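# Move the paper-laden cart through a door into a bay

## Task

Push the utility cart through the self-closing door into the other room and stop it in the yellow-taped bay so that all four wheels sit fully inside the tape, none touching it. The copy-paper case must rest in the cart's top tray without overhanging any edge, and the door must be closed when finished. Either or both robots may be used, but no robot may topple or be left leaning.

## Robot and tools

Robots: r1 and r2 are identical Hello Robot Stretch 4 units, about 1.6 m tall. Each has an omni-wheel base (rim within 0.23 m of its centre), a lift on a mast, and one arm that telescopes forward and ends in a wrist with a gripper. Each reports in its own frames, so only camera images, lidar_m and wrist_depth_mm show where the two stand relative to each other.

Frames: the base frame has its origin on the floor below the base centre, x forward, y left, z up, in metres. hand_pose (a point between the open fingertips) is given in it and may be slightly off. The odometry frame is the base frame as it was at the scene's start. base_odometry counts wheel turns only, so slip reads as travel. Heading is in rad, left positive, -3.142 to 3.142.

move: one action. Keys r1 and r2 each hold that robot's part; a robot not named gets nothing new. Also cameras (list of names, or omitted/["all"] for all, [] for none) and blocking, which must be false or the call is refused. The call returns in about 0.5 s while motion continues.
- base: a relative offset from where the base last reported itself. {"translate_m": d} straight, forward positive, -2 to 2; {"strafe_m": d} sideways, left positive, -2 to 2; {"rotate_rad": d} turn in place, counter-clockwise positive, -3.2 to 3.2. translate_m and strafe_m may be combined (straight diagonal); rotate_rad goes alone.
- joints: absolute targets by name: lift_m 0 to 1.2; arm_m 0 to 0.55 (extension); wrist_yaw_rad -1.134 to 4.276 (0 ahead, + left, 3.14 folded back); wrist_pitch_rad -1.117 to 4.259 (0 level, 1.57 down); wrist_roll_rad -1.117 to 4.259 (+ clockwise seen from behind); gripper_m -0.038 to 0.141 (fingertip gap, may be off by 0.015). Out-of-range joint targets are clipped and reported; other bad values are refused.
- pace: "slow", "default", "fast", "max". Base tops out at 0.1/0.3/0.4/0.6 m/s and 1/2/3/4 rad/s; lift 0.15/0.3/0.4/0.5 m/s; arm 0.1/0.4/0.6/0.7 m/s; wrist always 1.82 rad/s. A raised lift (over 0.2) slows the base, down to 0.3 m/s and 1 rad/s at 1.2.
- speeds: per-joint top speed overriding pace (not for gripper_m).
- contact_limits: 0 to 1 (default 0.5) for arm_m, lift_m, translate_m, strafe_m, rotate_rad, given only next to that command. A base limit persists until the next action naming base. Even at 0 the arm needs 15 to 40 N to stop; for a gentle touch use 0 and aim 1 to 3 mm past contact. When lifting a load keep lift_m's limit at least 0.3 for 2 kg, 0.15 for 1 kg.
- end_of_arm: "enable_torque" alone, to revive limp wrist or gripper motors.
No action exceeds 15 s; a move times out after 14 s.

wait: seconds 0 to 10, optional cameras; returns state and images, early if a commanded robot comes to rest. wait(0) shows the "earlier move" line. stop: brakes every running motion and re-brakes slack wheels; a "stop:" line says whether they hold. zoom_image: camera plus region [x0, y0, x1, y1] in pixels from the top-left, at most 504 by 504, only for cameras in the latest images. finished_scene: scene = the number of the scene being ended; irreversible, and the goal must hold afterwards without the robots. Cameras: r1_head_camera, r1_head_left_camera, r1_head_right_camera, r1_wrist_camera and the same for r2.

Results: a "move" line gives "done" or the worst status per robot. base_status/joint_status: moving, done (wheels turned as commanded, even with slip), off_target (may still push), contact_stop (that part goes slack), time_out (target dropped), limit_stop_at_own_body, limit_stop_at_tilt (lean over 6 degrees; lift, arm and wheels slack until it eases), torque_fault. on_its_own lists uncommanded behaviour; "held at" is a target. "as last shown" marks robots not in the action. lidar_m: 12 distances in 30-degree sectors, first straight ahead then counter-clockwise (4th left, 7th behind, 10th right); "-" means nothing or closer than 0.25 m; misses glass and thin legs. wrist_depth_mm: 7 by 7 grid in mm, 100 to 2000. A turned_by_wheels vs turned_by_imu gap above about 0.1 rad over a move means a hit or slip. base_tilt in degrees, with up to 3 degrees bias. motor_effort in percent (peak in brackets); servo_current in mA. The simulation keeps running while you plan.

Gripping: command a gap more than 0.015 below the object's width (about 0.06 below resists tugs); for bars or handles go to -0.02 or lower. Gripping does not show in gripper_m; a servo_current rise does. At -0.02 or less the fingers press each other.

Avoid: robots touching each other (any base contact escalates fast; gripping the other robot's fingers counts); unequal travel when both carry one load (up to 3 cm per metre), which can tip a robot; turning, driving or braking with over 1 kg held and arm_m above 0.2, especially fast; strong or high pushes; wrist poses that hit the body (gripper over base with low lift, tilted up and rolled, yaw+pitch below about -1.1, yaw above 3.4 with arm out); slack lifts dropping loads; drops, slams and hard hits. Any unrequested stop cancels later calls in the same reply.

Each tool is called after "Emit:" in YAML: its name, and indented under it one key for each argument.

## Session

Emit:
move:
  blocking: false

Scene clock: 0.00 s.
r1.base_odometry: x=+0.000 y=+0.000 heading=+0.000
r1.turned_by_wheels: +0.000
r1.turned_by_imu: +0.000
r1.base_tilt: forward=-1.6 right=+1.3
r1.lidar_m: 0.96 1.73 2.02 2.40 3.92 1.60 0.85 0.77 0.78 0.89 0.77 0.78
r1.base_status: not commanded
r1.joint_positions: lift_m=+0.124 arm_m=+0.000 wrist_yaw_rad=+3.194 wrist_pitch_rad=+0.002 wrist_roll_rad=+0.000 gripper_m=+0.056
r1.joint_status: not commanded
r1.measured_speeds: all 0
r1.motor_effort: lift_m=+19 arm_m=-4 wheel_0=-2 wheel_1=+1 wheel_2=+0
r1.servo_current: wrist_yaw_rad=59 wrist_pitch_rad=46 wrist_roll_rad=46 gripper_m=39
r1.hand_pose: x=-0.1216 y=+0.0722 z=+0.3019 quat_wxyz=(-0.026, -0.001, +0.000, +1.000) (m; r1's base frame)
r1.wrist_depth_mm: - 135 - - - - - / - 123 135 - - - - / - 121 191 - - - - / 110 136 194 - - - - / 137 - - - 1618 - - / 226 - 190 1098 188 1160 1118 / 224 163 750 798 768 768 759
r2.base_odometry: x=+0.000 y=+0.000 heading=+0.000
r2.turned_by_wheels: +0.000
r2.turned_by_imu: +0.000
r2.base_tilt: forward=-0.6 right=+0.1
r2.lidar_m: 1.29 1.32 1.58 2.33 2.36 2.78 1.41 1.41 2.77 2.39 2.42 1.48
r2.base_status: not commanded
r2.joint_positions: lift_m=+0.200 arm_m=+0.000 wrist_yaw_rad=+3.211 wrist_pitch_rad=+0.001 wrist_roll_rad=+0.000 gripper_m=+0.056
r2.joint_status: not commanded
r2.measured_speeds: all 0
r2.motor_effort: lift_m=+18 arm_m=-4 wheel_0=-1 wheel_1=+1 wheel_2=+1
r2.servo_current: wrist_yaw_rad=46 wrist_pitch_rad=39 wrist_roll_rad=52 gripper_m=52
r2.hand_pose: x=-0.1229 y=+0.0671 z=+0.3779 quat_wxyz=(-0.035, -0.001, +0.000, +0.999) (m; r2's base frame)
r2.wrist_depth_mm: - - 137 - - - - / - - 137 - - - - / - 109 138 - - - - / - 140 175 - - - - / 214 - - - - - - / 213 1281 196 1255 190 1336 1182 / 208 243 866 - - 854 878
pictures: r1_head_camera, r1_head_left_camera, r1_head_right_camera, r1_wrist_camera, r2_head_camera, r2_head_left_camera, r2_head_right_camera, r2_wrist_camera
Images, in order (width x height): r1_head_camera 420x560, r1_head_left_camera 420x672, r1_head_right_camera 420x672, r1_wrist_camera 616x392, r2_head_camera 420x560, r2_head_left_camera 420x672, r2_head_right_camera 420x672, r2_wrist_camera 616x392.

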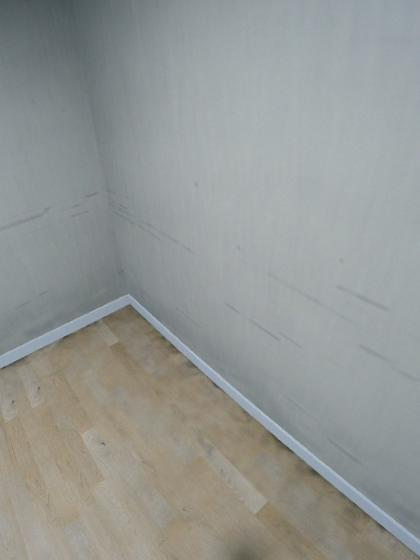

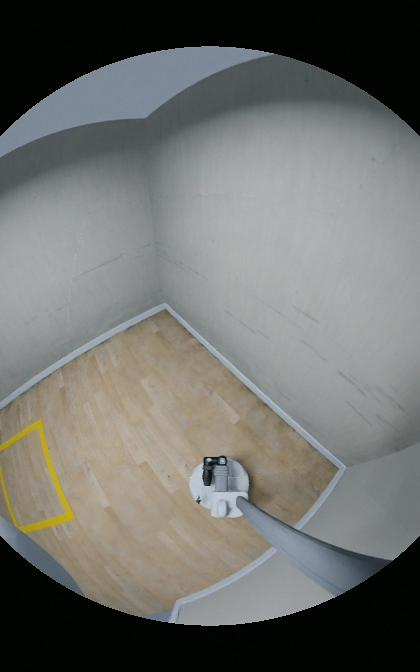

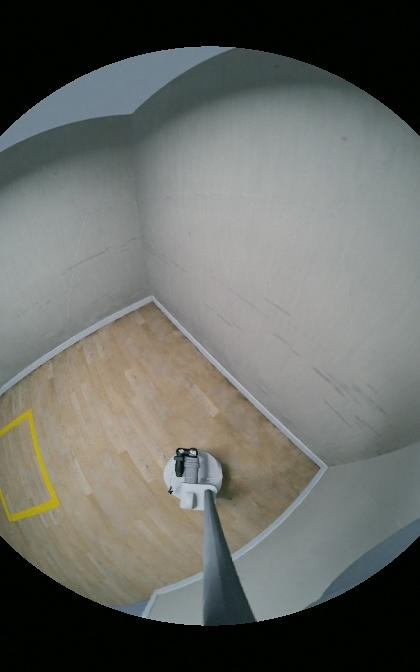

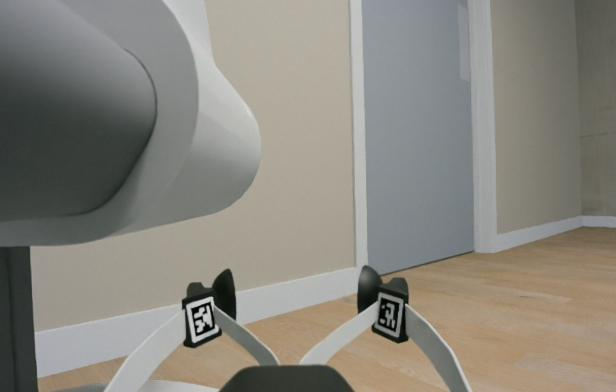

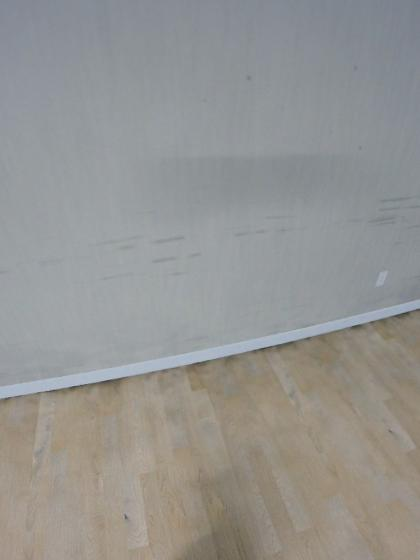

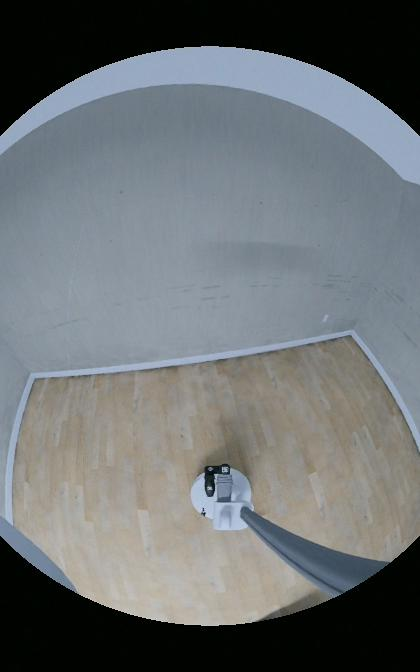

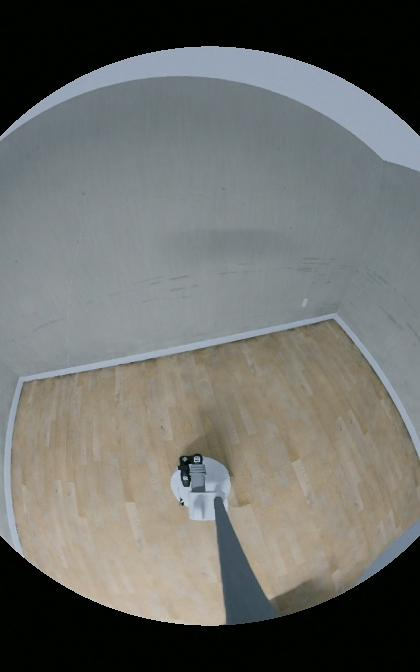

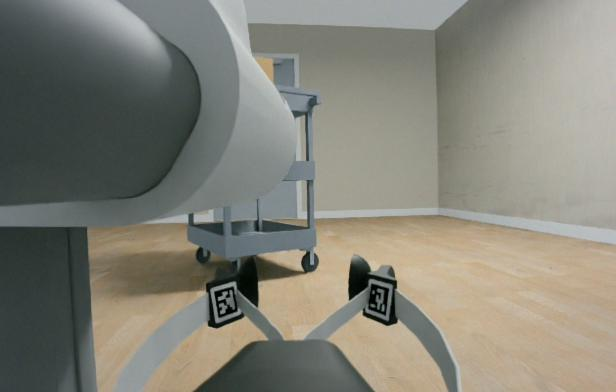

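Emit:
move:
  blocking: false
  r1: {"base":{"rotate_rad":2.5},"joints":{"lift_m":0.5,"wrist_yaw_rad":0.0}}
  r2: {"base":{"rotate_rad":3.0},"joints":{"lift_m":0.9,"wrist_yaw_rad":0.0}}
  cameras: []

Emit:
wait:
  seconds: 3.2
  cameras: ["r1_head_camera","r2_head_camera","r1_head_left_camera","r2_head_left_camera"]

Scene clock: 46.87 s.
move: r1 moving; r2 moving
r1.base_odometry: x=+0.000 y=+0.000 heading=+0.253
r1.turned_by_wheels: +0.253
r1.turned_by_imu: +0.253
r1.base_tilt: forward=-1.6 right=+1.3
r1.lidar_m: 1.15 2.01 2.11 2.98 2.65 1.07 0.80 0.74 0.81 0.80 0.72 0.82
r1.base_status: rotate_rad moving
r1.joint_positions: lift_m=+0.162 arm_m=+0.000 wrist_yaw_rad=+2.607 wrist_pitch_rad=+0.002 wrist_roll_rad=+0.000 gripper_m=+0.056
r1.joint_status: lift_m moving; wrist_yaw_rad moving
r1.measured_speeds: translate_m=+0.000 strafe_m=+0.000 rotate_rad=+0.974 lift_m=+0.146 arm_m=+0.000 wrist_yaw_rad=-1.820 wrist_pitch_rad=+0.000 wrist_roll_rad=+0.000
r1.motor_effort: lift_m=+24(27) arm_m=-2(4) wheel_0=-7(9) wheel_1=-6(7) wheel_2=-6(7)
r1.servo_current: wrist_yaw_rad=85(130) wrist_pitch_rad=39(52) wrist_roll_rad=33(65) gripper_m=39(46)
r1.hand_pose: x=-0.0327 y=+0.2221 z=+0.3395 quat_wxyz=(+0.264, -0.001, +0.000, +0.965) (m; r1's base frame)
r1.wrist_depth_mm: - - 1336 - - - - / - - 1366 - - - - / - - 1397 - - - - / - - 1366 - - - - / - - 1308 - - - - / - - 190 1281 188 1229 1229 / - 820 831 866 854 820 866
r2.base_odometry: x=+0.000 y=+0.000 heading=+0.252
r2.turned_by_wheels: +0.252
r2.turned_by_imu: +0.245
r2.base_tilt: forward=-0.7 right=+0.0
r2.lidar_m: 1.29 1.38 1.94 2.33 2.46 3.37 1.44 3.35 2.49 2.40 1.84 1.36
r2.base_status: rotate_rad moving
r2.joint_positions: lift_m=+0.238 arm_m=+0.000 wrist_yaw_rad=+2.649 wrist_pitch_rad=+0.001 wrist_roll_rad=+0.000 gripper_m=+0.056
r2.joint_status: lift_m moving; wrist_yaw_rad moving
r2.measured_speeds: translate_m=+0.002 strafe_m=+0.000 rotate_rad=+0.977 lift_m=+0.146 arm_m=+0.000 wrist_yaw_rad=-1.743 wrist_pitch_rad=+0.000 wrist_roll_rad=+0.000
r2.motor_effort: lift_m=+23(25) arm_m=-4(4) wheel_0=-4(9) wheel_1=-10(10) wheel_2=-10(11)
r2.servo_current: wrist_yaw_rad=130(130) wrist_pitch_rad=46(46) wrist_roll_rad=52(65) gripper_m=46(52)
r2.hand_pose: x=-0.0417 y=+0.2135 z=+0.4157 quat_wxyz=(+0.244, -0.001, +0.000, +0.970) (m; r2's base frame)
r2.wrist_depth_mm: - - - - - - - / 1576 1661 - - - - - / 228 - - - - - - / - - - - - - - / - 1921 - - - - - / 1430 1366 196 1430 190 1464 1281 / 1008 931 1008 - - 960 931
pictures: none
No camera images: "cameras" was empty.

Scene clock: 48.90 s.
earlier move: r1 done; r2 moving
r1.base_odometry: x=+0.000 y=+0.000 heading=+2.500
r1.turned_by_wheels: +2.247
r1.turned_by_imu: +2.259
r1.base_tilt: forward=-1.6 right=+1.3
r1.lidar_m: 2.04 0.94 0.74 0.75 0.85 0.78 0.76 0.87 1.41 2.03 2.26 3.60
r1.base_status: done
r1.joint_positions: lift_m=+0.500 arm_m=+0.000 wrist_yaw_rad=+0.003 wrist_pitch_rad=+0.002 wrist_roll_rad=+0.000 gripper_m=+0.056
r1.joint_status: all done
r1.measured_speeds: all 0
r1.motor_effort: lift_m=+24(28) arm_m=-3(4) wheel_0=-3(10) wheel_1=+0(9) wheel_2=+0(8)
r1.servo_current: wrist_yaw_rad=59(137) wrist_pitch_rad=33(52) wrist_roll_rad=39(65) gripper_m=39(52)
r1.hand_pose: x=+0.4595 y=-0.0867 z=+0.6771 quat_wxyz=(+1.000, +0.000, +0.001, +0.001) (m; r1's base frame)
r1.wrist_depth_mm: - - - - - - - / - - - - - - - / - - - - - - - / 917 - - - - - - / 904 - - - - - - / 878 - 191 - 187 - - / - 152 1537 154 1576 1464 1618
r2.base_odometry: x=+0.000 y=+0.000 heading=+2.999
r2.turned_by_wheels: +2.747
r2.turned_by_imu: +2.674
r2.base_tilt: forward=-0.7 right=+0.1
r2.lidar_m: 1.54 1.38 3.06 2.42 2.41 1.65 1.32 1.30 1.46 2.19 2.34 2.56
r2.base_status: rotate_rad moving
r2.joint_positions: lift_m=+0.805 arm_m=+0.000 wrist_yaw_rad=+0.003 wrist_pitch_rad=+0.001 wrist_roll_rad=+0.000 gripper_m=+0.056
r2.joint_status: lift_m moving; wrist_yaw_rad moving
r2.measured_speeds: translate_m=+0.000 strafe_m=+0.000 rotate_rad=+0.000 lift_m=+0.244 arm_m=+0.000 wrist_yaw_rad=-0.002 wrist_pitch_rad=+0.000 wrist_roll_rad=+0.000
r2.motor_effort: lift_m=+22(26) arm_m=-4(4) wheel_0=-4(11) wheel_1=-3(10) wheel_2=-5(13)
r2.servo_current: wrist_yaw_rad=46(130) wrist_pitch_rad=46(46) wrist_roll_rad=46(65) gripper_m=52(52)
r2.hand_pose: x=+0.4596 y=-0.0865 z=+0.9826 quat_wxyz=(+1.000, +0.000, +0.001, +0.002) (m; r2's base frame)
r2.wrist_depth_mm: - - - - - - - / - - - - - - - / - - - - - - - / - 1397 - - - - - / - 1430 - - - - - / - 1808 195 - 190 - - / - 124 - - - - -
wait: 2.03 of 3.2 s (r1 has come to rest)
pictures: r1_head_camera, r1_head_left_camera, r2_head_camera, r2_head_left_camera
Images, in order (width x height): r1_head_camera 420x560, r1_head_left_camera 420x672, r2_head_camera 420x560, r2_head_left_camera 420x672.

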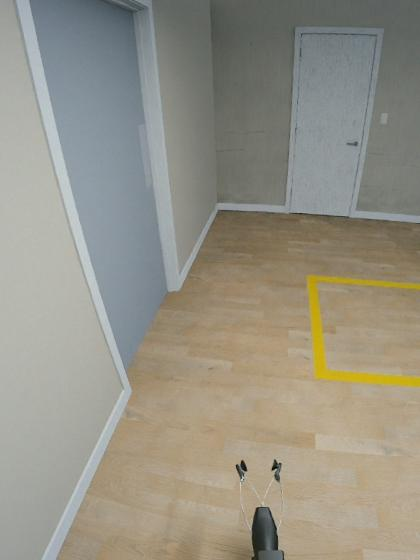

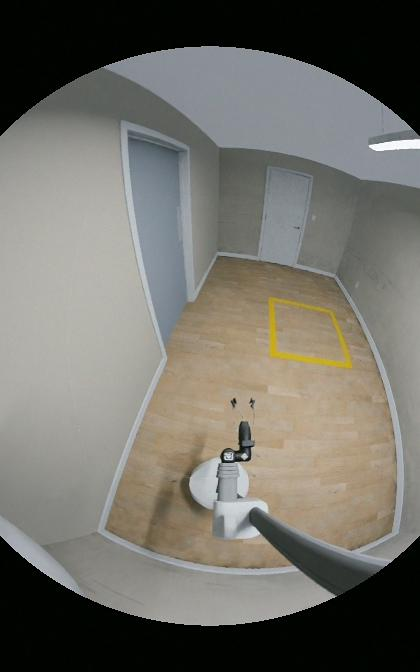

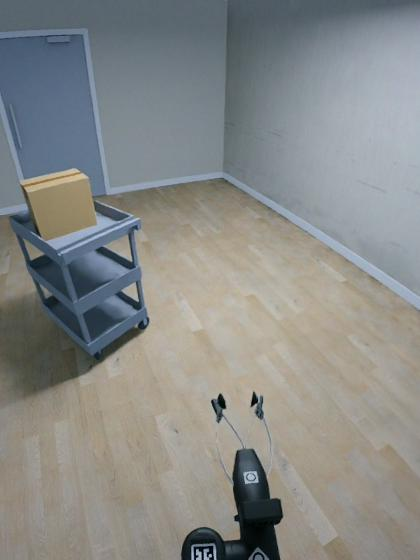

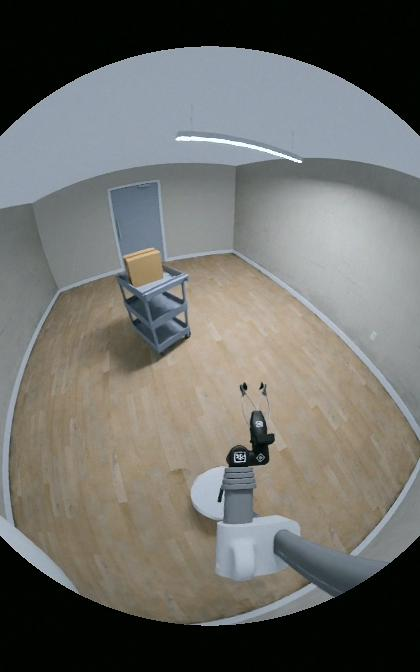

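Emit:
move:
  blocking: false
  r1: {"base":{"translate_m":1.61,"strafe_m":-0.27},"pace":"fast"}
  r2: {"base":{"translate_m":1.467,"strafe_m":-0.449},"pace":"fast"}
  cameras: []

Emit:
wait:
  seconds: 6
  cameras: []

Emit:
wait:
  seconds: 3
  cameras: []

Emit:
move:
  blocking: false
  r1: {"base":{"rotate_rad":1.407},"joints":{"lift_m":0.86,"gripper_m":0.13}}
  r2: {"base":{"rotate_rad":1.094},"joints":{"gripper_m":0.13}}
  cameras: []

Emit:
wait:
  seconds: 3
  cameras: []

Emit:
wait:
  seconds: 1
  cameras: ["r1_head_camera","r2_head_camera","r2_head_left_camera"]

Scene clock: 133.17 s.
earlier move: r2 done
move: r1 moving; r2 moving
r1.base_odometry: x=-0.035 y=+0.037 heading=+2.500
r1.turned_by_wheels: +0.000
r1.turned_by_imu: +0.000
r1.base_tilt: forward=-1.6 right=+1.3
r1.lidar_m: 2.02 0.93 0.76 0.75 0.84 0.83 0.81 0.93 1.52 2.03 2.25 3.56
r1.base_status: translate_m moving; strafe_m moving
r1.joint_positions: lift_m=+0.500 arm_m=+0.000 wrist_yaw_rad=+0.003 wrist_pitch_rad=+0.002 wrist_roll_rad=+0.000 gripper_m=+0.056
r1.joint_status: not commanded
r1.measured_speeds: translate_m=+0.193 strafe_m=-0.033 rotate_rad=-0.008 lift_m=+0.000 arm_m=+0.000 wrist_yaw_rad=+0.000 wrist_pitch_rad=+0.000 wrist_roll_rad=+0.000
r1.motor_effort: lift_m=+24(24) arm_m=-3(4) wheel_0=+9(11) wheel_1=+5(7) wheel_2=-11(12)
r1.servo_current: wrist_yaw_rad=78(78) wrist_pitch_rad=39(46) wrist_roll_rad=39(52) gripper_m=39(46)
r1.hand_pose: x=+0.4595 y=-0.0867 z=+0.6772 quat_wxyz=(+1.000, +0.000, +0.001, +0.001) (m; r1's base frame)
r1.wrist_depth_mm: - - - - - - - / - - - - - - - / - - - - - - - / - - - - - - - / - - - - - - - / - - 192 - 188 - - / - 152 1499 154 1576 1499 1661
r2.base_odometry: x=-0.039 y=+0.018 heading=+2.999
r2.turned_by_wheels: +0.000
r2.turned_by_imu: +0.001
r2.base_tilt: forward=-0.7 right=+0.1
r2.lidar_m: 1.50 1.37 3.06 2.44 2.41 1.72 1.35 1.34 1.47 2.24 2.31 2.54
r2.base_status: translate_m moving; strafe_m moving
r2.joint_positions: lift_m=+0.900 arm_m=+0.000 wrist_yaw_rad=+0.003 wrist_pitch_rad=+0.001 wrist_roll_rad=+0.000 gripper_m=+0.056
r2.joint_status: all done
r2.measured_speeds: translate_m=+0.155 strafe_m=-0.050 rotate_rad=-0.004 lift_m=+0.000 arm_m=+0.000 wrist_yaw_rad=-0.001 wrist_pitch_rad=+0.000 wrist_roll_rad=+0.000
r2.motor_effort: lift_m=+21(21) arm_m=-4(4) wheel_0=+8(12) wheel_1=+6(7) wheel_2=-15(15)
r2.servo_current: wrist_yaw_rad=46(59) wrist_pitch_rad=39(46) wrist_roll_rad=33(52) gripper_m=46(52)
r2.hand_pose: x=+0.4596 y=-0.0866 z=+1.0776 quat_wxyz=(+1.000, +0.000, +0.001, +0.001) (m; r2's base frame)
r2.wrist_depth_mm: - - - - - - - / - - - - - - - / - - - - - - - / - - - - - - - / - 1366 - - - - - / - 1756 196 - 190 - - / - 123 - - - - -
pictures: none
No camera images: "cameras" was empty.

Scene clock: 138.03 s.
earlier move: r1 moving; r2 done
r1.base_odometry: x=-1.128 y=+1.180 heading=+2.500
r1.turned_by_wheels: +0.000
r1.turned_by_imu: -0.001
r1.base_tilt: forward=-1.6 right=+1.3
r1.lidar_m: 1.79 0.90 0.83 0.80 0.93 1.34 2.40 2.53 2.05 2.05 2.29 2.32
r1.base_status: translate_m moving; strafe_m moving
r1.joint_positions: lift_m=+0.500 arm_m=+0.000 wrist_yaw_rad=+0.003 wrist_pitch_rad=+0.002 wrist_roll_rad=+0.000 gripper_m=+0.056
r1.joint_status: not commanded
r1.measured_speeds: all 0
r1.motor_effort: lift_m=+24(24) arm_m=-4(4) wheel_0=+1(12) wheel_1=-2(7) wheel_2=+2(13)
r1.servo_current: wrist_yaw_rad=33(78) wrist_pitch_rad=39(52) wrist_roll_rad=33(72) gripper_m=39(52)
r1.hand_pose: x=+0.4595 y=-0.0867 z=+0.6772 quat_wxyz=(+1.000, +0.000, +0.001, +0.001) (m; r1's base frame)
r1.wrist_depth_mm: - - - - - - 1808 / - - - - - - 1808 / - - - - - - 1863 / - - - - - - 1863 / - - - - - - 1863 / - - 192 - 187 - 1921 / - 151 1537 154 1576 1499 1618
r2.base_odometry: x=-1.389 y=+0.652 heading=+2.999
r2.turned_by_wheels: +0.000
r2.turned_by_imu: +0.003
r2.base_tilt: forward=-0.7 right=+0.1
r2.lidar_m: 2.30 3.30 0.82 0.73 3.37 3.17 2.53 2.47 1.74 1.39 1.36 1.51
r2.base_status: done
r2.joint_positions: lift_m=+0.900 arm_m=+0.000 wrist_yaw_rad=+0.003 wrist_pitch_rad=+0.001 wrist_roll_rad=+0.000 gripper_m=+0.056
r2.joint_status: all done
r2.measured_speeds: all 0
r2.motor_effort: lift_m=+21(21) arm_m=-4(4) wheel_0=+2(13) wheel_1=+3(7) wheel_2=-2(15)
r2.servo_current: wrist_yaw_rad=52(59) wrist_pitch_rad=39(46) wrist_roll_rad=46(59) gripper_m=39(59)
r2.hand_pose: x=+0.4596 y=-0.0866 z=+1.0776 quat_wxyz=(+1.000, +0.000, +0.001, +0.001) (m; r2's base frame)
r2.wrist_depth_mm: - - - - - - - / - - - - - - - / - - - - - - - / - - - - - - - / - - - - - - - / - - 196 - 190 - - / - - - - - - -
wait: 4.87 of 6 s (r2 has come to rest)
pictures: none
No camera images: "cameras" was empty.

Scene clock: 138.10 s.
earlier move: r1 done
r1.base_odometry: x=-1.128 y=+1.180 heading=+2.500
r1.turned_by_wheels: +0.000
r1.turned_by_imu: +0.000
r1.base_tilt: forward=-1.6 right=+1.3
r1.lidar_m: 1.76 0.91 0.81 0.79 0.91 1.33 2.40 2.53 2.07 2.04 2.26 2.32
r1.base_status: done
r1.joint_positions: lift_m=+0.500 arm_m=+0.000 wrist_yaw_rad=+0.003 wrist_pitch_rad=+0.002 wrist_roll_rad=+0.000 gripper_m=+0.056
r1.joint_status: not commanded
r1.measured_speeds: all 0
r1.motor_effort: lift_m=+24(24) arm_m=-4(4) wheel_0=+0(12) wheel_1=+0(7) wheel_2=+2(13)
r1.servo_current: wrist_yaw_rad=52(78) wrist_pitch_rad=46(52) wrist_roll_rad=59(72) gripper_m=39(52)
r1.hand_pose: x=+0.4595 y=-0.0867 z=+0.6772 quat_wxyz=(+1.000, +0.000, +0.001, +0.001) (m; r1's base frame)
r1.wrist_depth_mm: - - - - - - 1808 / - - - - - - 1863 / - - - - - - 1863 / - - - - - - 1863 / - - - - - - 1863 / - - 193 - 187 - 1863 / - 151 1499 153 1576 1464 1576
r2.base_odometry: x=-1.389 y=+0.652 heading=+2.999
r2.turned_by_wheels: +0.000
r2.turned_by_imu: +0.000
r2.base_tilt: forward=-0.7 right=+0.0
r2.lidar_m: 2.31 3.31 0.85 0.74 3.35 3.17 2.51 2.48 1.73 1.38 1.36 1.52
r2.base_status: done
r2.joint_positions: lift_m=+0.900 arm_m=+0.000 wrist_yaw_rad=+0.003 wrist_pitch_rad=+0.001 wrist_roll_rad=+0.000 gripper_m=+0.056
r2.joint_status: all done
r2.measured_speeds: all 0
r2.motor_effort: lift_m=+21(21) arm_m=-4(4) wheel_0=+2(13) wheel_1=+3(7) wheel_2=-2(15)
r2.servo_current: wrist_yaw_rad=65(65) wrist_pitch_rad=39(46) wrist_roll_rad=59(59) gripper_m=52(59)
r2.hand_pose: x=+0.4596 y=-0.0866 z=+1.0776 quat_wxyz=(+1.000, +0.000, +0.001, +0.001) (m; r2's base frame)
r2.wrist_depth_mm: - - - - - - - / - - - - - - - / - - - - - - - / - - - - - - - / - - - - - - - / - - 196 - 190 - - / - - - - - - -
wait: 0.07 of 3 s (r1 has come to rest)
pictures: none
No camera images: "cameras" was empty.

Scene clock: 138.60 s.
move: r1 moving; r2 moving
r1.base_odometry: x=-1.128 y=+1.180 heading=+2.752
r1.turned_by_wheels: +0.252
r1.turned_by_imu: +0.253
r1.base_tilt: forward=-1.6 right=+1.2
r1.lidar_m: 1.21 0.88 0.81 0.83 0.98 2.16 2.43 2.21 2.06 2.10 2.46 2.26
r1.base_status: rotate_rad moving
r1.joint_positions: lift_m=+0.538 arm_m=+0.000 wrist_yaw_rad=+0.002 wrist_pitch_rad=+0.002 wrist_roll_rad=+0.000 gripper_m=+0.075
r1.joint_status: lift_m moving; gripper_m moving
r1.measured_speeds: translate_m=+0.000 strafe_m=+0.000 rotate_rad=+0.974 lift_m=+0.146 arm_m=+0.000 wrist_yaw_rad=+0.000 wrist_pitch_rad=+0.000 wrist_roll_rad=+0.000
r1.motor_effort: lift_m=+26(28) arm_m=-3(4) wheel_0=-5(8) wheel_1=-8(9) wheel_2=-7(7)
r1.servo_current: wrist_yaw_rad=52(59) wrist_pitch_rad=39(46) wrist_roll_rad=39(65) gripper_m=85(85)
r1.hand_pose: x=+0.4595 y=-0.0868 z=+0.7152 quat_wxyz=(+1.000, +0.000, +0.001, +0.001) (m; r1's base frame)
r1.wrist_depth_mm: - - - - - 1808 - / - - - - - 1808 - / - - - - - 1863 - / - - - - - 1863 - / - - - - - 1863 - / - - 193 - 190 1921 - / - 145 - 143 1618 1618 1618
r2.base_odometry: x=-1.388 y=+0.652 heading=-3.044
r2.turned_by_wheels: +0.239
r2.turned_by_imu: +0.233
r2.base_tilt: forward=-0.7 right=+0.0
r2.lidar_m: 3.31 3.34 0.76 0.82 3.39 2.75 2.49 2.34 1.52 1.36 1.38 1.73
r2.base_status: rotate_rad moving
r2.joint_positions: lift_m=+0.900 arm_m=+0.000 wrist_yaw_rad=+0.003 wrist_pitch_rad=+0.001 wrist_roll_rad=+0.000 gripper_m=+0.075
r2.joint_status: gripper_m moving
r2.measured_speeds: translate_m=+0.001 strafe_m=+0.002 rotate_rad=+0.926 lift_m=+0.000 arm_m=+0.000 wrist_yaw_rad=+0.000 wrist_pitch_rad=+0.000 wrist_roll_rad=+0.000
r2.motor_effort: lift_m=+21(21) arm_m=-4(4) wheel_0=-6(9) wheel_1=-9(10) wheel_2=-12(12)
r2.servo_current: wrist_yaw_rad=46(65) wrist_pitch_rad=39(46) wrist_roll_rad=46(59) gripper_m=91(91)
r2.hand_pose: x=+0.4595 y=-0.0867 z=+1.0776 quat_wxyz=(+1.000, +0.000, +0.001, +0.001) (m; r2's base frame)
r2.wrist_depth_mm: - - - - - - - / - - - - - - - / - - - - - - - / - - - - - - - / - - - - - - - / - - 190 - 190 - - / - - - - - - -
pictures: none
No camera images: "cameras" was empty.

Scene clock: 139.90 s.
earlier move: r1 moving; r2 done
r1.base_odometry: x=-1.128 y=+1.180 heading=-2.377
r1.turned_by_wheels: +1.154
r1.turned_by_imu: +1.161
r1.base_tilt: forward=-1.6 right=+1.3
r1.lidar_m: 0.80 0.86 1.09 2.38 2.52 2.12 2.01 2.14 2.41 2.31 1.06 0.87
r1.base_status: rotate_rad moving
r1.joint_positions: lift_m=+0.836 arm_m=+0.000 wrist_yaw_rad=+0.002 wrist_pitch_rad=+0.002 wrist_roll_rad=+0.000 gripper_m=+0.130
r1.joint_status: lift_m moving; the others done
r1.measured_speeds: translate_m=+0.000 strafe_m=+0.000 rotate_rad=+0.000 lift_m=+0.124 arm_m=+0.000 wrist_yaw_rad=+0.000 wrist_pitch_rad=+0.000 wrist_roll_rad=+0.000
r1.motor_effort: lift_m=+23(28) arm_m=-4(4) wheel_0=-4(9) wheel_1=+0(9) wheel_2=-3(8)
r1.servo_current: wrist_yaw_rad=59(65) wrist_pitch_rad=39(52) wrist_roll_rad=46(65) gripper_m=46(104)
r1.hand_pose: x=+0.4595 y=-0.0868 z=+1.0136 quat_wxyz=(+1.000, +0.000, +0.001, +0.001) (m; r1's base frame)
r1.wrist_depth_mm: - - - - - 597 564 / - - - - - 597 569 / - - - - - 597 564 / - - - - - 603 564 / - - - - - 603 569 / - 194 - - 188 189 574 / - - - 142 - - 574
r2.base_odometry: x=-1.389 y=+0.652 heading=-2.191
r2.turned_by_wheels: +0.854
r2.turned_by_imu: +0.832
r2.base_tilt: forward=-0.6 right=+0.1
r2.lidar_m: 0.81 0.74 3.37 3.06 2.52 2.49 1.71 1.39 1.37 1.53 2.40 3.30
r2.base_status: done
r2.joint_positions: lift_m=+0.900 arm_m=+0.000 wrist_yaw_rad=+0.003 wrist_pitch_rad=+0.001 wrist_roll_rad=+0.000 gripper_m=+0.130
r2.joint_status: all done
r2.measured_speeds: all 0
r2.motor_effort: lift_m=+20(21) arm_m=-4(4) wheel_0=-3(10) wheel_1=-2(10) wheel_2=-5(12)
r2.servo_current: wrist_yaw_rad=52(65) wrist_pitch_rad=39(52) wrist_roll_rad=46(59) gripper_m=46(130)
r2.hand_pose: x=+0.4595 y=-0.0867 z=+1.0777 quat_wxyz=(+1.000, +0.000, +0.001, +0.001) (m; r2's base frame)
r2.wrist_depth_mm: - - - - - - - / - - - - - - - / - - - - - - - / - - - - - - - / - 798 946 - - - - / 917 809 193 - 219 - - / 585 585 - - - - -
wait: 1.30 of 3 s (r2 has come to rest)
pictures: none
No camera images: "cameras" was empty.

Scene clock: 140.57 s.
earlier move: r1 done
r1.base_odometry: x=-1.128 y=+1.180 heading=-2.377
r1.turned_by_wheels: +0.000
r1.turned_by_imu: +0.000
r1.base_tilt: forward=-1.6 right=+1.2
r1.lidar_m: 0.81 0.85 1.06 2.36 2.50 2.12 2.02 2.13 2.42 2.32 1.06 0.83
r1.base_status: done
r1.joint_positions: lift_m=+0.860 arm_m=+0.000 wrist_yaw_rad=+0.002 wrist_pitch_rad=+0.002 wrist_roll_rad=+0.000 gripper_m=+0.130
r1.joint_status: all done
r1.measured_speeds: all 0
r1.motor_effort: lift_m=+24(28) arm_m=-4(4) wheel_0=-2(9) wheel_1=-1(9) wheel_2=-2(8)
r1.servo_current: wrist_yaw_rad=46(65) wrist_pitch_rad=33(52) wrist_roll_rad=59(65) gripper_m=39(104)
r1.hand_pose: x=+0.4595 y=-0.0868 z=+1.0372 quat_wxyz=(+1.000, +0.000, +0.001, +0.001) (m; r1's base frame)
r1.wrist_depth_mm: - - - - - 597 564 / - - - - - 603 564 / - - - - - 603 569 / - - - - - 603 569 / - - - - - 603 569 / - 193 - - 189 189 564 / - - - 142 - - 580
r2.base_odometry: x=-1.389 y=+0.652 heading=-2.191
r2.turned_by_wheels: +0.000
r2.turned_by_imu: +0.000
r2.base_tilt: forward=-0.7 right=+0.1
r2.lidar_m: 0.84 0.75 3.36 3.03 2.53 2.49 1.68 1.37 1.34 1.52 2.37 3.30
r2.base_status: done
r2.joint_positions: lift_m=+0.900 arm_m=+0.000 wrist_yaw_rad=+0.003 wrist_pitch_rad=+0.001 wrist_roll_rad=+0.000 gripper_m=+0.130
r2.joint_status: all done
r2.measured_speeds: all 0
r2.motor_effort: lift_m=+20(21) arm_m=-4(5) wheel_0=-4(10) wheel_1=-2(10) wheel_2=-5(12)
r2.servo_current: wrist_yaw_rad=39(65) wrist_pitch_rad=39(52) wrist_roll_rad=39(59) gripper_m=52(130)
r2.hand_pose: x=+0.4595 y=-0.0867 z=+1.0777 quat_wxyz=(+1.000, +0.000, +0.001, +0.001) (m; r2's base frame)
r2.wrist_depth_mm: - - - - - - - / - - - - - - - / - - - - - - - / - - - - - - - / - 809 946 - - - - / 917 798 193 - 220 - - / 580 574 - - - - -
wait: 0.67 of 1 s (r1 has come to rest)
pictures: r1_head_camera, r2_head_camera, r2_head_left_camera
Images, in order (width x height): r1_head_camera 420x560, r2_head_camera 420x560, r2_head_left_camera 420x672.

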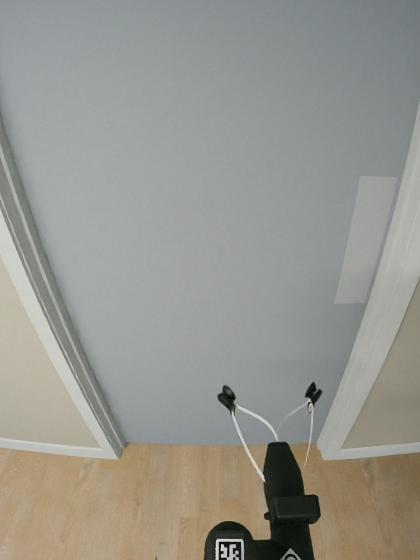

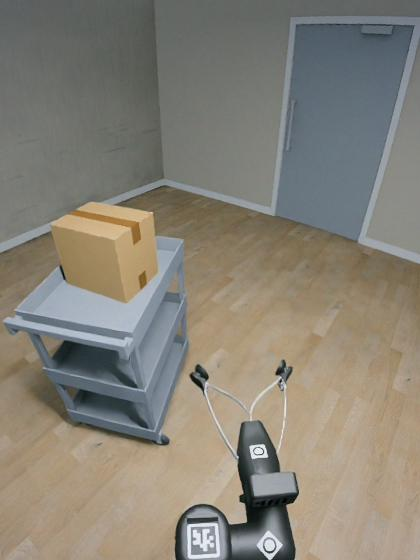

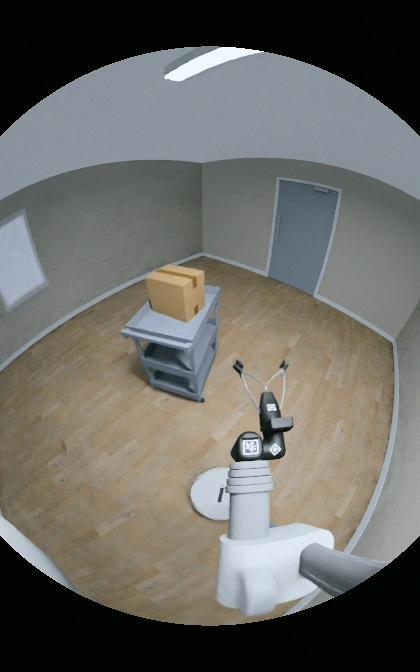

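Emit:
move:
  blocking: false
  r2: {"base":{"translate_m":1.87,"strafe_m":-0.61},"joints":{"lift_m":0.86},"pace":"fast"}
  cameras: []

Emit:
wait:
  seconds: 8
  cameras: ["r2_head_camera","r2_head_left_camera","r2_wrist_camera"]

Scene clock: 188.07 s.
move: r2 moving
r1: as last shown
r1.base_tilt: forward=-1.6 right=+1.3
r1.lidar_m: 0.81 0.86 1.06 2.38 2.51 2.12 2.03 2.14 2.41 2.31 1.06 0.86
r1.motor_effort: lift_m=+24(24) arm_m=-4(4) wheel_0=-3(3) wheel_1=-1(1) wheel_2=-2(2)
r1.servo_current: wrist_yaw_rad=52(52) wrist_pitch_rad=39(52) wrist_roll_rad=33(65) gripper_m=39(46)
r1.wrist_depth_mm: - - - - - 597 564 / - - - - - 597 559 / - - - - - 597 564 / - - - - - 609 569 / - - - - - 603 564 / - 193 - - 189 189 569 / - - - 141 - - 569
r2.base_odometry: x=-1.423 y=+0.627 heading=-2.190
r2.turned_by_wheels: +0.000
r2.turned_by_imu: +0.001
r2.base_tilt: forward=-0.7 right=+0.0
r2.lidar_m: 0.83 0.71 3.34 3.11 2.55 2.53 1.72 1.39 1.38 1.55 2.44 3.25
r2.base_status: translate_m moving; strafe_m moving
r2.joint_positions: lift_m=+0.861 arm_m=+0.000 wrist_yaw_rad=+0.003 wrist_pitch_rad=+0.001 wrist_roll_rad=+0.000 gripper_m=+0.130
r2.joint_status: lift_m moving
r2.measured_speeds: translate_m=+0.159 strafe_m=-0.052 rotate_rad=+0.007 lift_m=-0.040 arm_m=+0.000 wrist_yaw_rad=+0.000 wrist_pitch_rad=+0.000 wrist_roll_rad=+0.000
r2.motor_effort: lift_m=+14(18) arm_m=-4(4) wheel_0=+10(10) wheel_1=+5(6) wheel_2=-14(15)
r2.servo_current: wrist_yaw_rad=52(52) wrist_pitch_rad=46(46) wrist_roll_rad=46(59) gripper_m=46(52)
r2.hand_pose: x=+0.4595 y=-0.0867 z=+1.0392 quat_wxyz=(+1.000, +0.000, +0.001, +0.001) (m; r2's base frame)
r2.wrist_depth_mm: - - - - - - - / - - - - - - - / - - - - - - - / - 798 - - - - - / - 778 904 - - - - / 854 741 193 - 218 - - / 484 530 - - - - -
pictures: none
No camera images: "cameras" was empty.

Scene clock: 194.03 s.
earlier move: r2 done
r1.base_odometry: x=-1.128 y=+1.180 heading=-2.377
r1.turned_by_wheels: +0.000
r1.turned_by_imu: +0.000
r1.base_tilt: forward=-1.6 right=+1.3
r1.lidar_m: 0.81 0.86 1.10 2.38 2.46 2.12 2.02 2.15 2.42 2.32 1.10 0.84
r1.base_status: not commanded
r1.joint_positions: lift_m=+0.860 arm_m=+0.000 wrist_yaw_rad=+0.002 wrist_pitch_rad=+0.002 wrist_roll_rad=+0.000 gripper_m=+0.130
r1.joint_status: not commanded
r1.measured_speeds: all 0
r1.motor_effort: lift_m=+24(24) arm_m=-4(4) wheel_0=-2(3) wheel_1=-1(1) wheel_2=-2(2)
r1.servo_current: wrist_yaw_rad=33(72) wrist_pitch_rad=39(52) wrist_roll_rad=33(65) gripper_m=39(52)
r1.hand_pose: x=+0.4595 y=-0.0868 z=+1.0372 quat_wxyz=(+1.000, +0.000, +0.001, +0.001) (m; r1's base frame)
r1.wrist_depth_mm: - - - - - 603 564 / - - - - - 603 564 / - - - - - 597 559 / - - - - - 597 559 / - - - - - 603 574 / - 193 - - 189 189 574 / - - - 142 - - 574
r2.base_odometry: x=-2.971 y=-0.516 heading=-2.190
r2.turned_by_wheels: +0.000
r2.turned_by_imu: +0.003
r2.base_tilt: forward=-0.7 right=+0.1
r2.lidar_m: 1.60 2.65 2.64 2.92 0.82 1.02 2.58 2.11 2.11 1.81 1.51 1.50
r2.base_status: done
r2.joint_positions: lift_m=+0.860 arm_m=+0.000 wrist_yaw_rad=+0.003 wrist_pitch_rad=+0.001 wrist_roll_rad=+0.000 gripper_m=+0.130
r2.joint_status: all done
r2.measured_speeds: all 0
r2.motor_effort: lift_m=+14(18) arm_m=-4(4) wheel_0=+1(15) wheel_1=+4(7) wheel_2=-1(16)
r2.servo_current: wrist_yaw_rad=46(59) wrist_pitch_rad=39(52) wrist_roll_rad=52(59) gripper_m=46(59)
r2.hand_pose: x=+0.4595 y=-0.0867 z=+1.0382 quat_wxyz=(+1.000, +0.000, +0.001, +0.001) (m; r2's base frame)
r2.wrist_depth_mm: - - - - 1366 - - / - - - - 1397 - - / - - - - - - - / - - - - - - - / - - - - 1281 - - / - - 217 - 189 - - / - - - - - - -
wait: 5.97 of 8 s (r2 has come to rest)
pictures: r2_head_camera, r2_head_left_camera, r2_wrist_camera
Images, in order (width x height): r2_head_camera 420x560, r2_head_left_camera 420x672, r2_wrist_camera 616x392.

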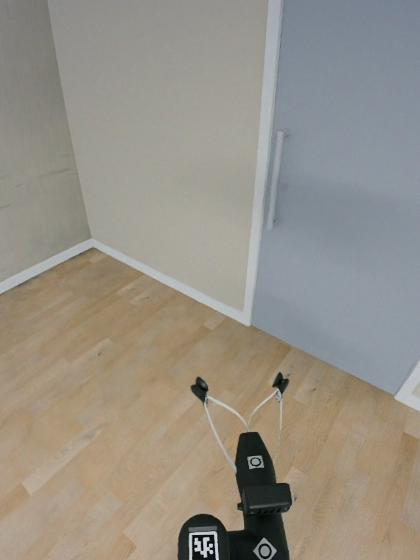

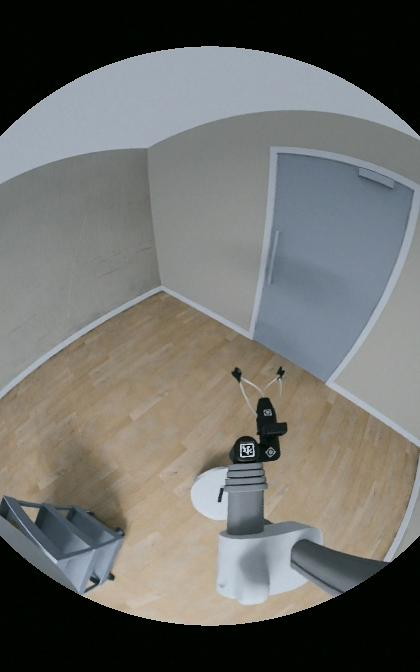

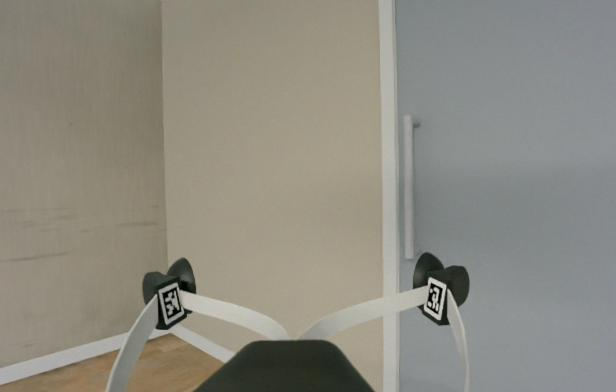

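Emit:
move:
  blocking: false
  r2: {"base":{"translate_m":0.88,"strafe_m":-0.07},"joints":{"wrist_yaw_rad":-0.3,"arm_m":0.133}}
  cameras: []

Emit:
wait:
  seconds: 6
  cameras: ["r2_head_camera","r2_wrist_camera"]

Scene clock: 204.47 s.
move: r2 moving
r1: as last shown
r1.lidar_m: 0.80 0.87 1.07 2.37 2.50 2.11 2.02 2.14 2.41 2.32 1.08 0.85
r1.servo_current: wrist_yaw_rad=46(59) wrist_pitch_rad=39(46) wrist_roll_rad=52(65) gripper_m=39(46)
r1.wrist_depth_mm: - - - - - 603 569 / - - - - - 597 564 / - - - - - 603 564 / - - - - - 609 569 / - - - - - 609 569 / - 193 - - 188 189 569 / - - - 142 - - 569
r2.base_odometry: x=-2.991 y=-0.540 heading=-2.190
r2.turned_by_wheels: +0.000
r2.turned_by_imu: +0.001
r2.base_tilt: forward=-0.6 right=+0.1
r2.lidar_m: 1.57 2.62 2.61 2.89 0.84 1.00 2.63 2.12 2.10 1.78 1.48 1.47
r2.base_status: translate_m moving; strafe_m moving
r2.joint_positions: lift_m=+0.860 arm_m=+0.051 wrist_yaw_rad=-0.296 wrist_pitch_rad=+0.001 wrist_roll_rad=+0.000 gripper_m=+0.130
r2.joint_status: arm_m moving; wrist_yaw_rad moving
r2.measured_speeds: translate_m=+0.122 strafe_m=-0.009 rotate_rad=-0.001 lift_m=+0.000 arm_m=+0.195 wrist_yaw_rad=-0.058 wrist_pitch_rad=+0.000 wrist_roll_rad=+0.000
r2.motor_effort: lift_m=+15(15) arm_m=+10(11) wheel_0=+4(11) wheel_1=+6(8) wheel_2=-13(13)
r2.servo_current: wrist_yaw_rad=39(111) wrist_pitch_rad=39(46) wrist_roll_rad=52(65) gripper_m=52(52)
r2.hand_pose: x=+0.4718 y=-0.1678 z=+1.0382 quat_wxyz=(+0.989, +0.000, +0.001, -0.148) (m; r2's base frame)
r2.wrist_depth_mm: - - - - - - - / - - - - - - - / - - - - - - - / - - - - - - - / - - - 1397 - - - / - 186 187 164 189 - - / - - - - - - -
pictures: none
No camera images: "cameras" was empty.

Scene clock: 208.40 s.
earlier move: r2 done
r1.base_odometry: x=-1.128 y=+1.180 heading=-2.377
r1.turned_by_wheels: +0.000
r1.turned_by_imu: +0.000
r1.base_tilt: forward=-1.6 right=+1.3
r1.lidar_m: 0.80 0.86 1.05 2.39 2.49 2.10 2.03 2.13 2.41 2.32 1.05 0.84
r1.base_status: not commanded
r1.joint_positions: lift_m=+0.860 arm_m=+0.000 wrist_yaw_rad=+0.002 wrist_pitch_rad=+0.002 wrist_roll_rad=+0.000 gripper_m=+0.130
r1.joint_status: not commanded
r1.measured_speeds: all 0
r1.motor_effort: lift_m=+24(24) arm_m=-3(4) wheel_0=-2(3) wheel_1=-1(1) wheel_2=-2(2)
r1.servo_current: wrist_yaw_rad=72(72) wrist_pitch_rad=46(52) wrist_roll_rad=26(72) gripper_m=39(52)
r1.hand_pose: x=+0.4595 y=-0.0868 z=+1.0372 quat_wxyz=(+1.000, +0.000, +0.001, +0.001) (m; r1's base frame)
r1.wrist_depth_mm: - - - - - 597 559 / - - - - - 591 564 / - - - - - 603 569 / - - - - - 597 574 / - - - - - 603 574 / - 193 - - 189 189 574 / - - - 141 - - 574
r2.base_odometry: x=-3.539 y=-1.191 heading=-2.190
r2.turned_by_wheels: +0.000
r2.turned_by_imu: +0.001
r2.base_tilt: forward=-0.6 right=+0.1
r2.lidar_m: 0.88 1.41 2.11 2.37 3.76 1.55 3.25 2.64 1.84 0.94 0.80 0.75
r2.base_status: done
r2.joint_positions: lift_m=+0.860 arm_m=+0.133 wrist_yaw_rad=-0.297 wrist_pitch_rad=+0.001 wrist_roll_rad=+0.000 gripper_m=+0.130
r2.joint_status: all done
r2.measured_speeds: all 0
r2.motor_effort: lift_m=+15(15) arm_m=+8(11) wheel_0=+3(12) wheel_1=+4(8) wheel_2=-4(14)
r2.servo_current: wrist_yaw_rad=52(111) wrist_pitch_rad=39(52) wrist_roll_rad=39(65) gripper_m=52(59)
r2.hand_pose: x=+0.5538 y=-0.1680 z=+1.0382 quat_wxyz=(+0.989, +0.000, +0.001, -0.148) (m; r2's base frame)
r2.wrist_depth_mm: - - - 477 375 399 384 / - - - 477 462 399 387 / - - - 477 466 404 384 / - - - 484 469 - 387 / - - - 484 473 - 394 / - 186 187 164 195 204 397 / - - - - 377 - 397
wait: 3.93 of 6 s (r2 has come to rest)
pictures: r2_head_camera, r2_wrist_camera
Images, in order (width x height): r2_head_camera 420x560, r2_wrist_camera 616x392.

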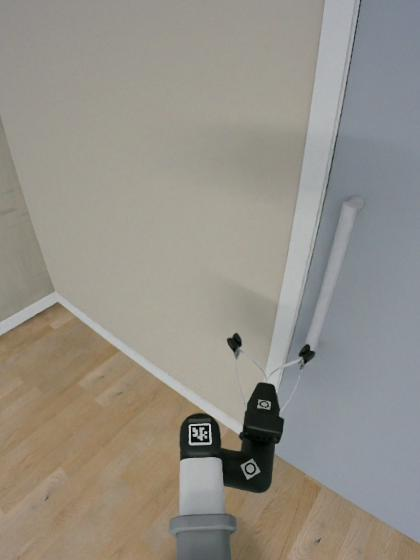

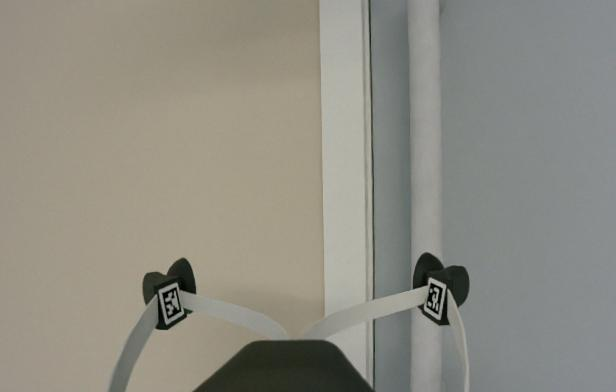

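Emit:
move:
  blocking: false
  r2: {"base":{"translate_m":0.066,"strafe_m":-0.125}}
  cameras: []

Emit:
wait:
  seconds: 3
  cameras: ["r2_wrist_camera"]

Scene clock: 216.33 s.
move: r2 moving
r1: as last shown
r1.base_tilt: forward=-1.6 right=+1.2
r1.lidar_m: 0.80 0.86 1.10 2.40 2.49 2.11 2.03 2.14 2.40 2.28 1.07 0.85
r1.motor_effort: lift_m=+24(24) arm_m=-4(4) wheel_0=-2(3) wheel_1=-1(1) wheel_2=-2(2)
r1.servo_current: wrist_yaw_rad=52(65) wrist_pitch_rad=33(46) wrist_roll_rad=39(65) gripper_m=39(52)
r1.wrist_depth_mm: - - - - - 597 564 / - - - - - 597 564 / - - - - - 603 569 / - - - - - 603 569 / - - - - - 603 569 / - 194 - - 188 189 580 / - - - 142 - - 574
r2.base_odometry: x=-3.570 y=-1.187 heading=-2.191
r2.turned_by_wheels: -0.001
r2.turned_by_imu: +0.000
r2.base_tilt: forward=-0.6 right=+0.1
r2.lidar_m: 0.84 1.32 2.14 2.37 3.79 1.58 3.23 2.63 1.79 0.95 0.74 0.69
r2.base_status: translate_m moving; strafe_m moving
r2.joint_positions: lift_m=+0.860 arm_m=+0.133 wrist_yaw_rad=-0.297 wrist_pitch_rad=+0.001 wrist_roll_rad=+0.000 gripper_m=+0.130
r2.joint_status: not commanded
r2.measured_speeds: translate_m=+0.056 strafe_m=-0.108 rotate_rad=+0.003 lift_m=+0.000 arm_m=+0.000 wrist_yaw_rad=+0.000 wrist_pitch_rad=+0.000 wrist_roll_rad=+0.000
r2.motor_effort: lift_m=+15(15) arm_m=+7(8) wheel_0=+10(14) wheel_1=-7(9) wheel_2=-10(11)
r2.servo_current: wrist_yaw_rad=39(52) wrist_pitch_rad=33(46) wrist_roll_rad=52(65) gripper_m=46(59)
r2.hand_pose: x=+0.5538 y=-0.1680 z=+1.0382 quat_wxyz=(+0.989, +0.000, +0.001, -0.148) (m; r2's base frame)
r2.wrist_depth_mm: - - - 455 343 389 364 / - - - 455 357 392 362 / - - - 462 366 394 368 / - - - 459 449 392 370 / - - - 462 353 394 370 / - 186 187 455 195 389 373 / - - - - - 399 373
pictures: none
No camera images: "cameras" was empty.

Scene clock: 217.63 s.
earlier move: r2 done
r1.base_odometry: x=-1.128 y=+1.180 heading=-2.377
r1.turned_by_wheels: +0.000
r1.turned_by_imu: +0.000
r1.base_tilt: forward=-1.6 right=+1.3
r1.lidar_m: 0.82 0.85 1.06 2.41 2.50 2.13 2.01 2.15 2.41 2.32 1.07 0.83
r1.base_status: not commanded
r1.joint_positions: lift_m=+0.860 arm_m=+0.000 wrist_yaw_rad=+0.002 wrist_pitch_rad=+0.002 wrist_roll_rad=+0.000 gripper_m=+0.130
r1.joint_status: not commanded
r1.measured_speeds: all 0
r1.motor_effort: lift_m=+24(24) arm_m=-3(4) wheel_0=-3(3) wheel_1=-1(1) wheel_2=-2(2)
r1.servo_current: wrist_yaw_rad=59(65) wrist_pitch_rad=46(52) wrist_roll_rad=46(65) gripper_m=46(52)
r1.hand_pose: x=+0.4595 y=-0.0868 z=+1.0372 quat_wxyz=(+1.000, +0.000, +0.001, +0.001) (m; r1's base frame)
r1.wrist_depth_mm: - - - - - 597 569 / - - - - - 603 564 / - - - - - 603 569 / - - - - - 609 564 / - - - - - 609 569 / - 194 - - 189 189 574 / - - - 141 - - 574
r2.base_odometry: x=-3.679 y=-1.172 heading=-2.191
r2.turned_by_wheels: +0.000
r2.turned_by_imu: +0.000
r2.base_tilt: forward=-0.7 right=+0.1
r2.lidar_m: 0.71 1.19 2.17 2.44 3.83 1.67 3.16 2.59 1.59 0.80 0.63 0.63
r2.base_status: done
r2.joint_positions: lift_m=+0.860 arm_m=+0.133 wrist_yaw_rad=-0.297 wrist_pitch_rad=+0.001 wrist_roll_rad=+0.000 gripper_m=+0.130
r2.joint_status: not commanded
r2.measured_speeds: all 0
r2.motor_effort: lift_m=+14(15) arm_m=+7(8) wheel_0=+0(14) wheel_1=-4(9) wheel_2=-5(11)
r2.servo_current: wrist_yaw_rad=46(59) wrist_pitch_rad=46(52) wrist_roll_rad=46(65) gripper_m=52(59)
r2.hand_pose: x=+0.5538 y=-0.1680 z=+1.0382 quat_wxyz=(+0.989, +0.000, +0.001, -0.148) (m; r2's base frame)
r2.wrist_depth_mm: - 462 410 362 327 296 277 / - 462 413 364 329 298 278 / - 462 415 368 332 300 279 / - 469 418 370 334 303 282 / - 466 399 375 332 303 279 / - 190 384 281 325 296 285 / - - 436 - 329 310 286
wait: 1.30 of 3 s (r2 has come to rest)
pictures: r2_wrist_camera
Images, in order (width x height): r2_wrist_camera 616x392.

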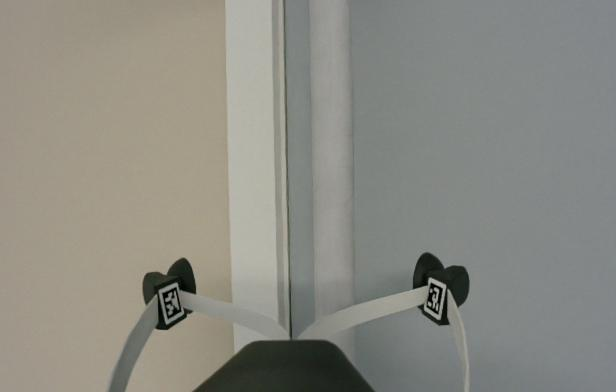

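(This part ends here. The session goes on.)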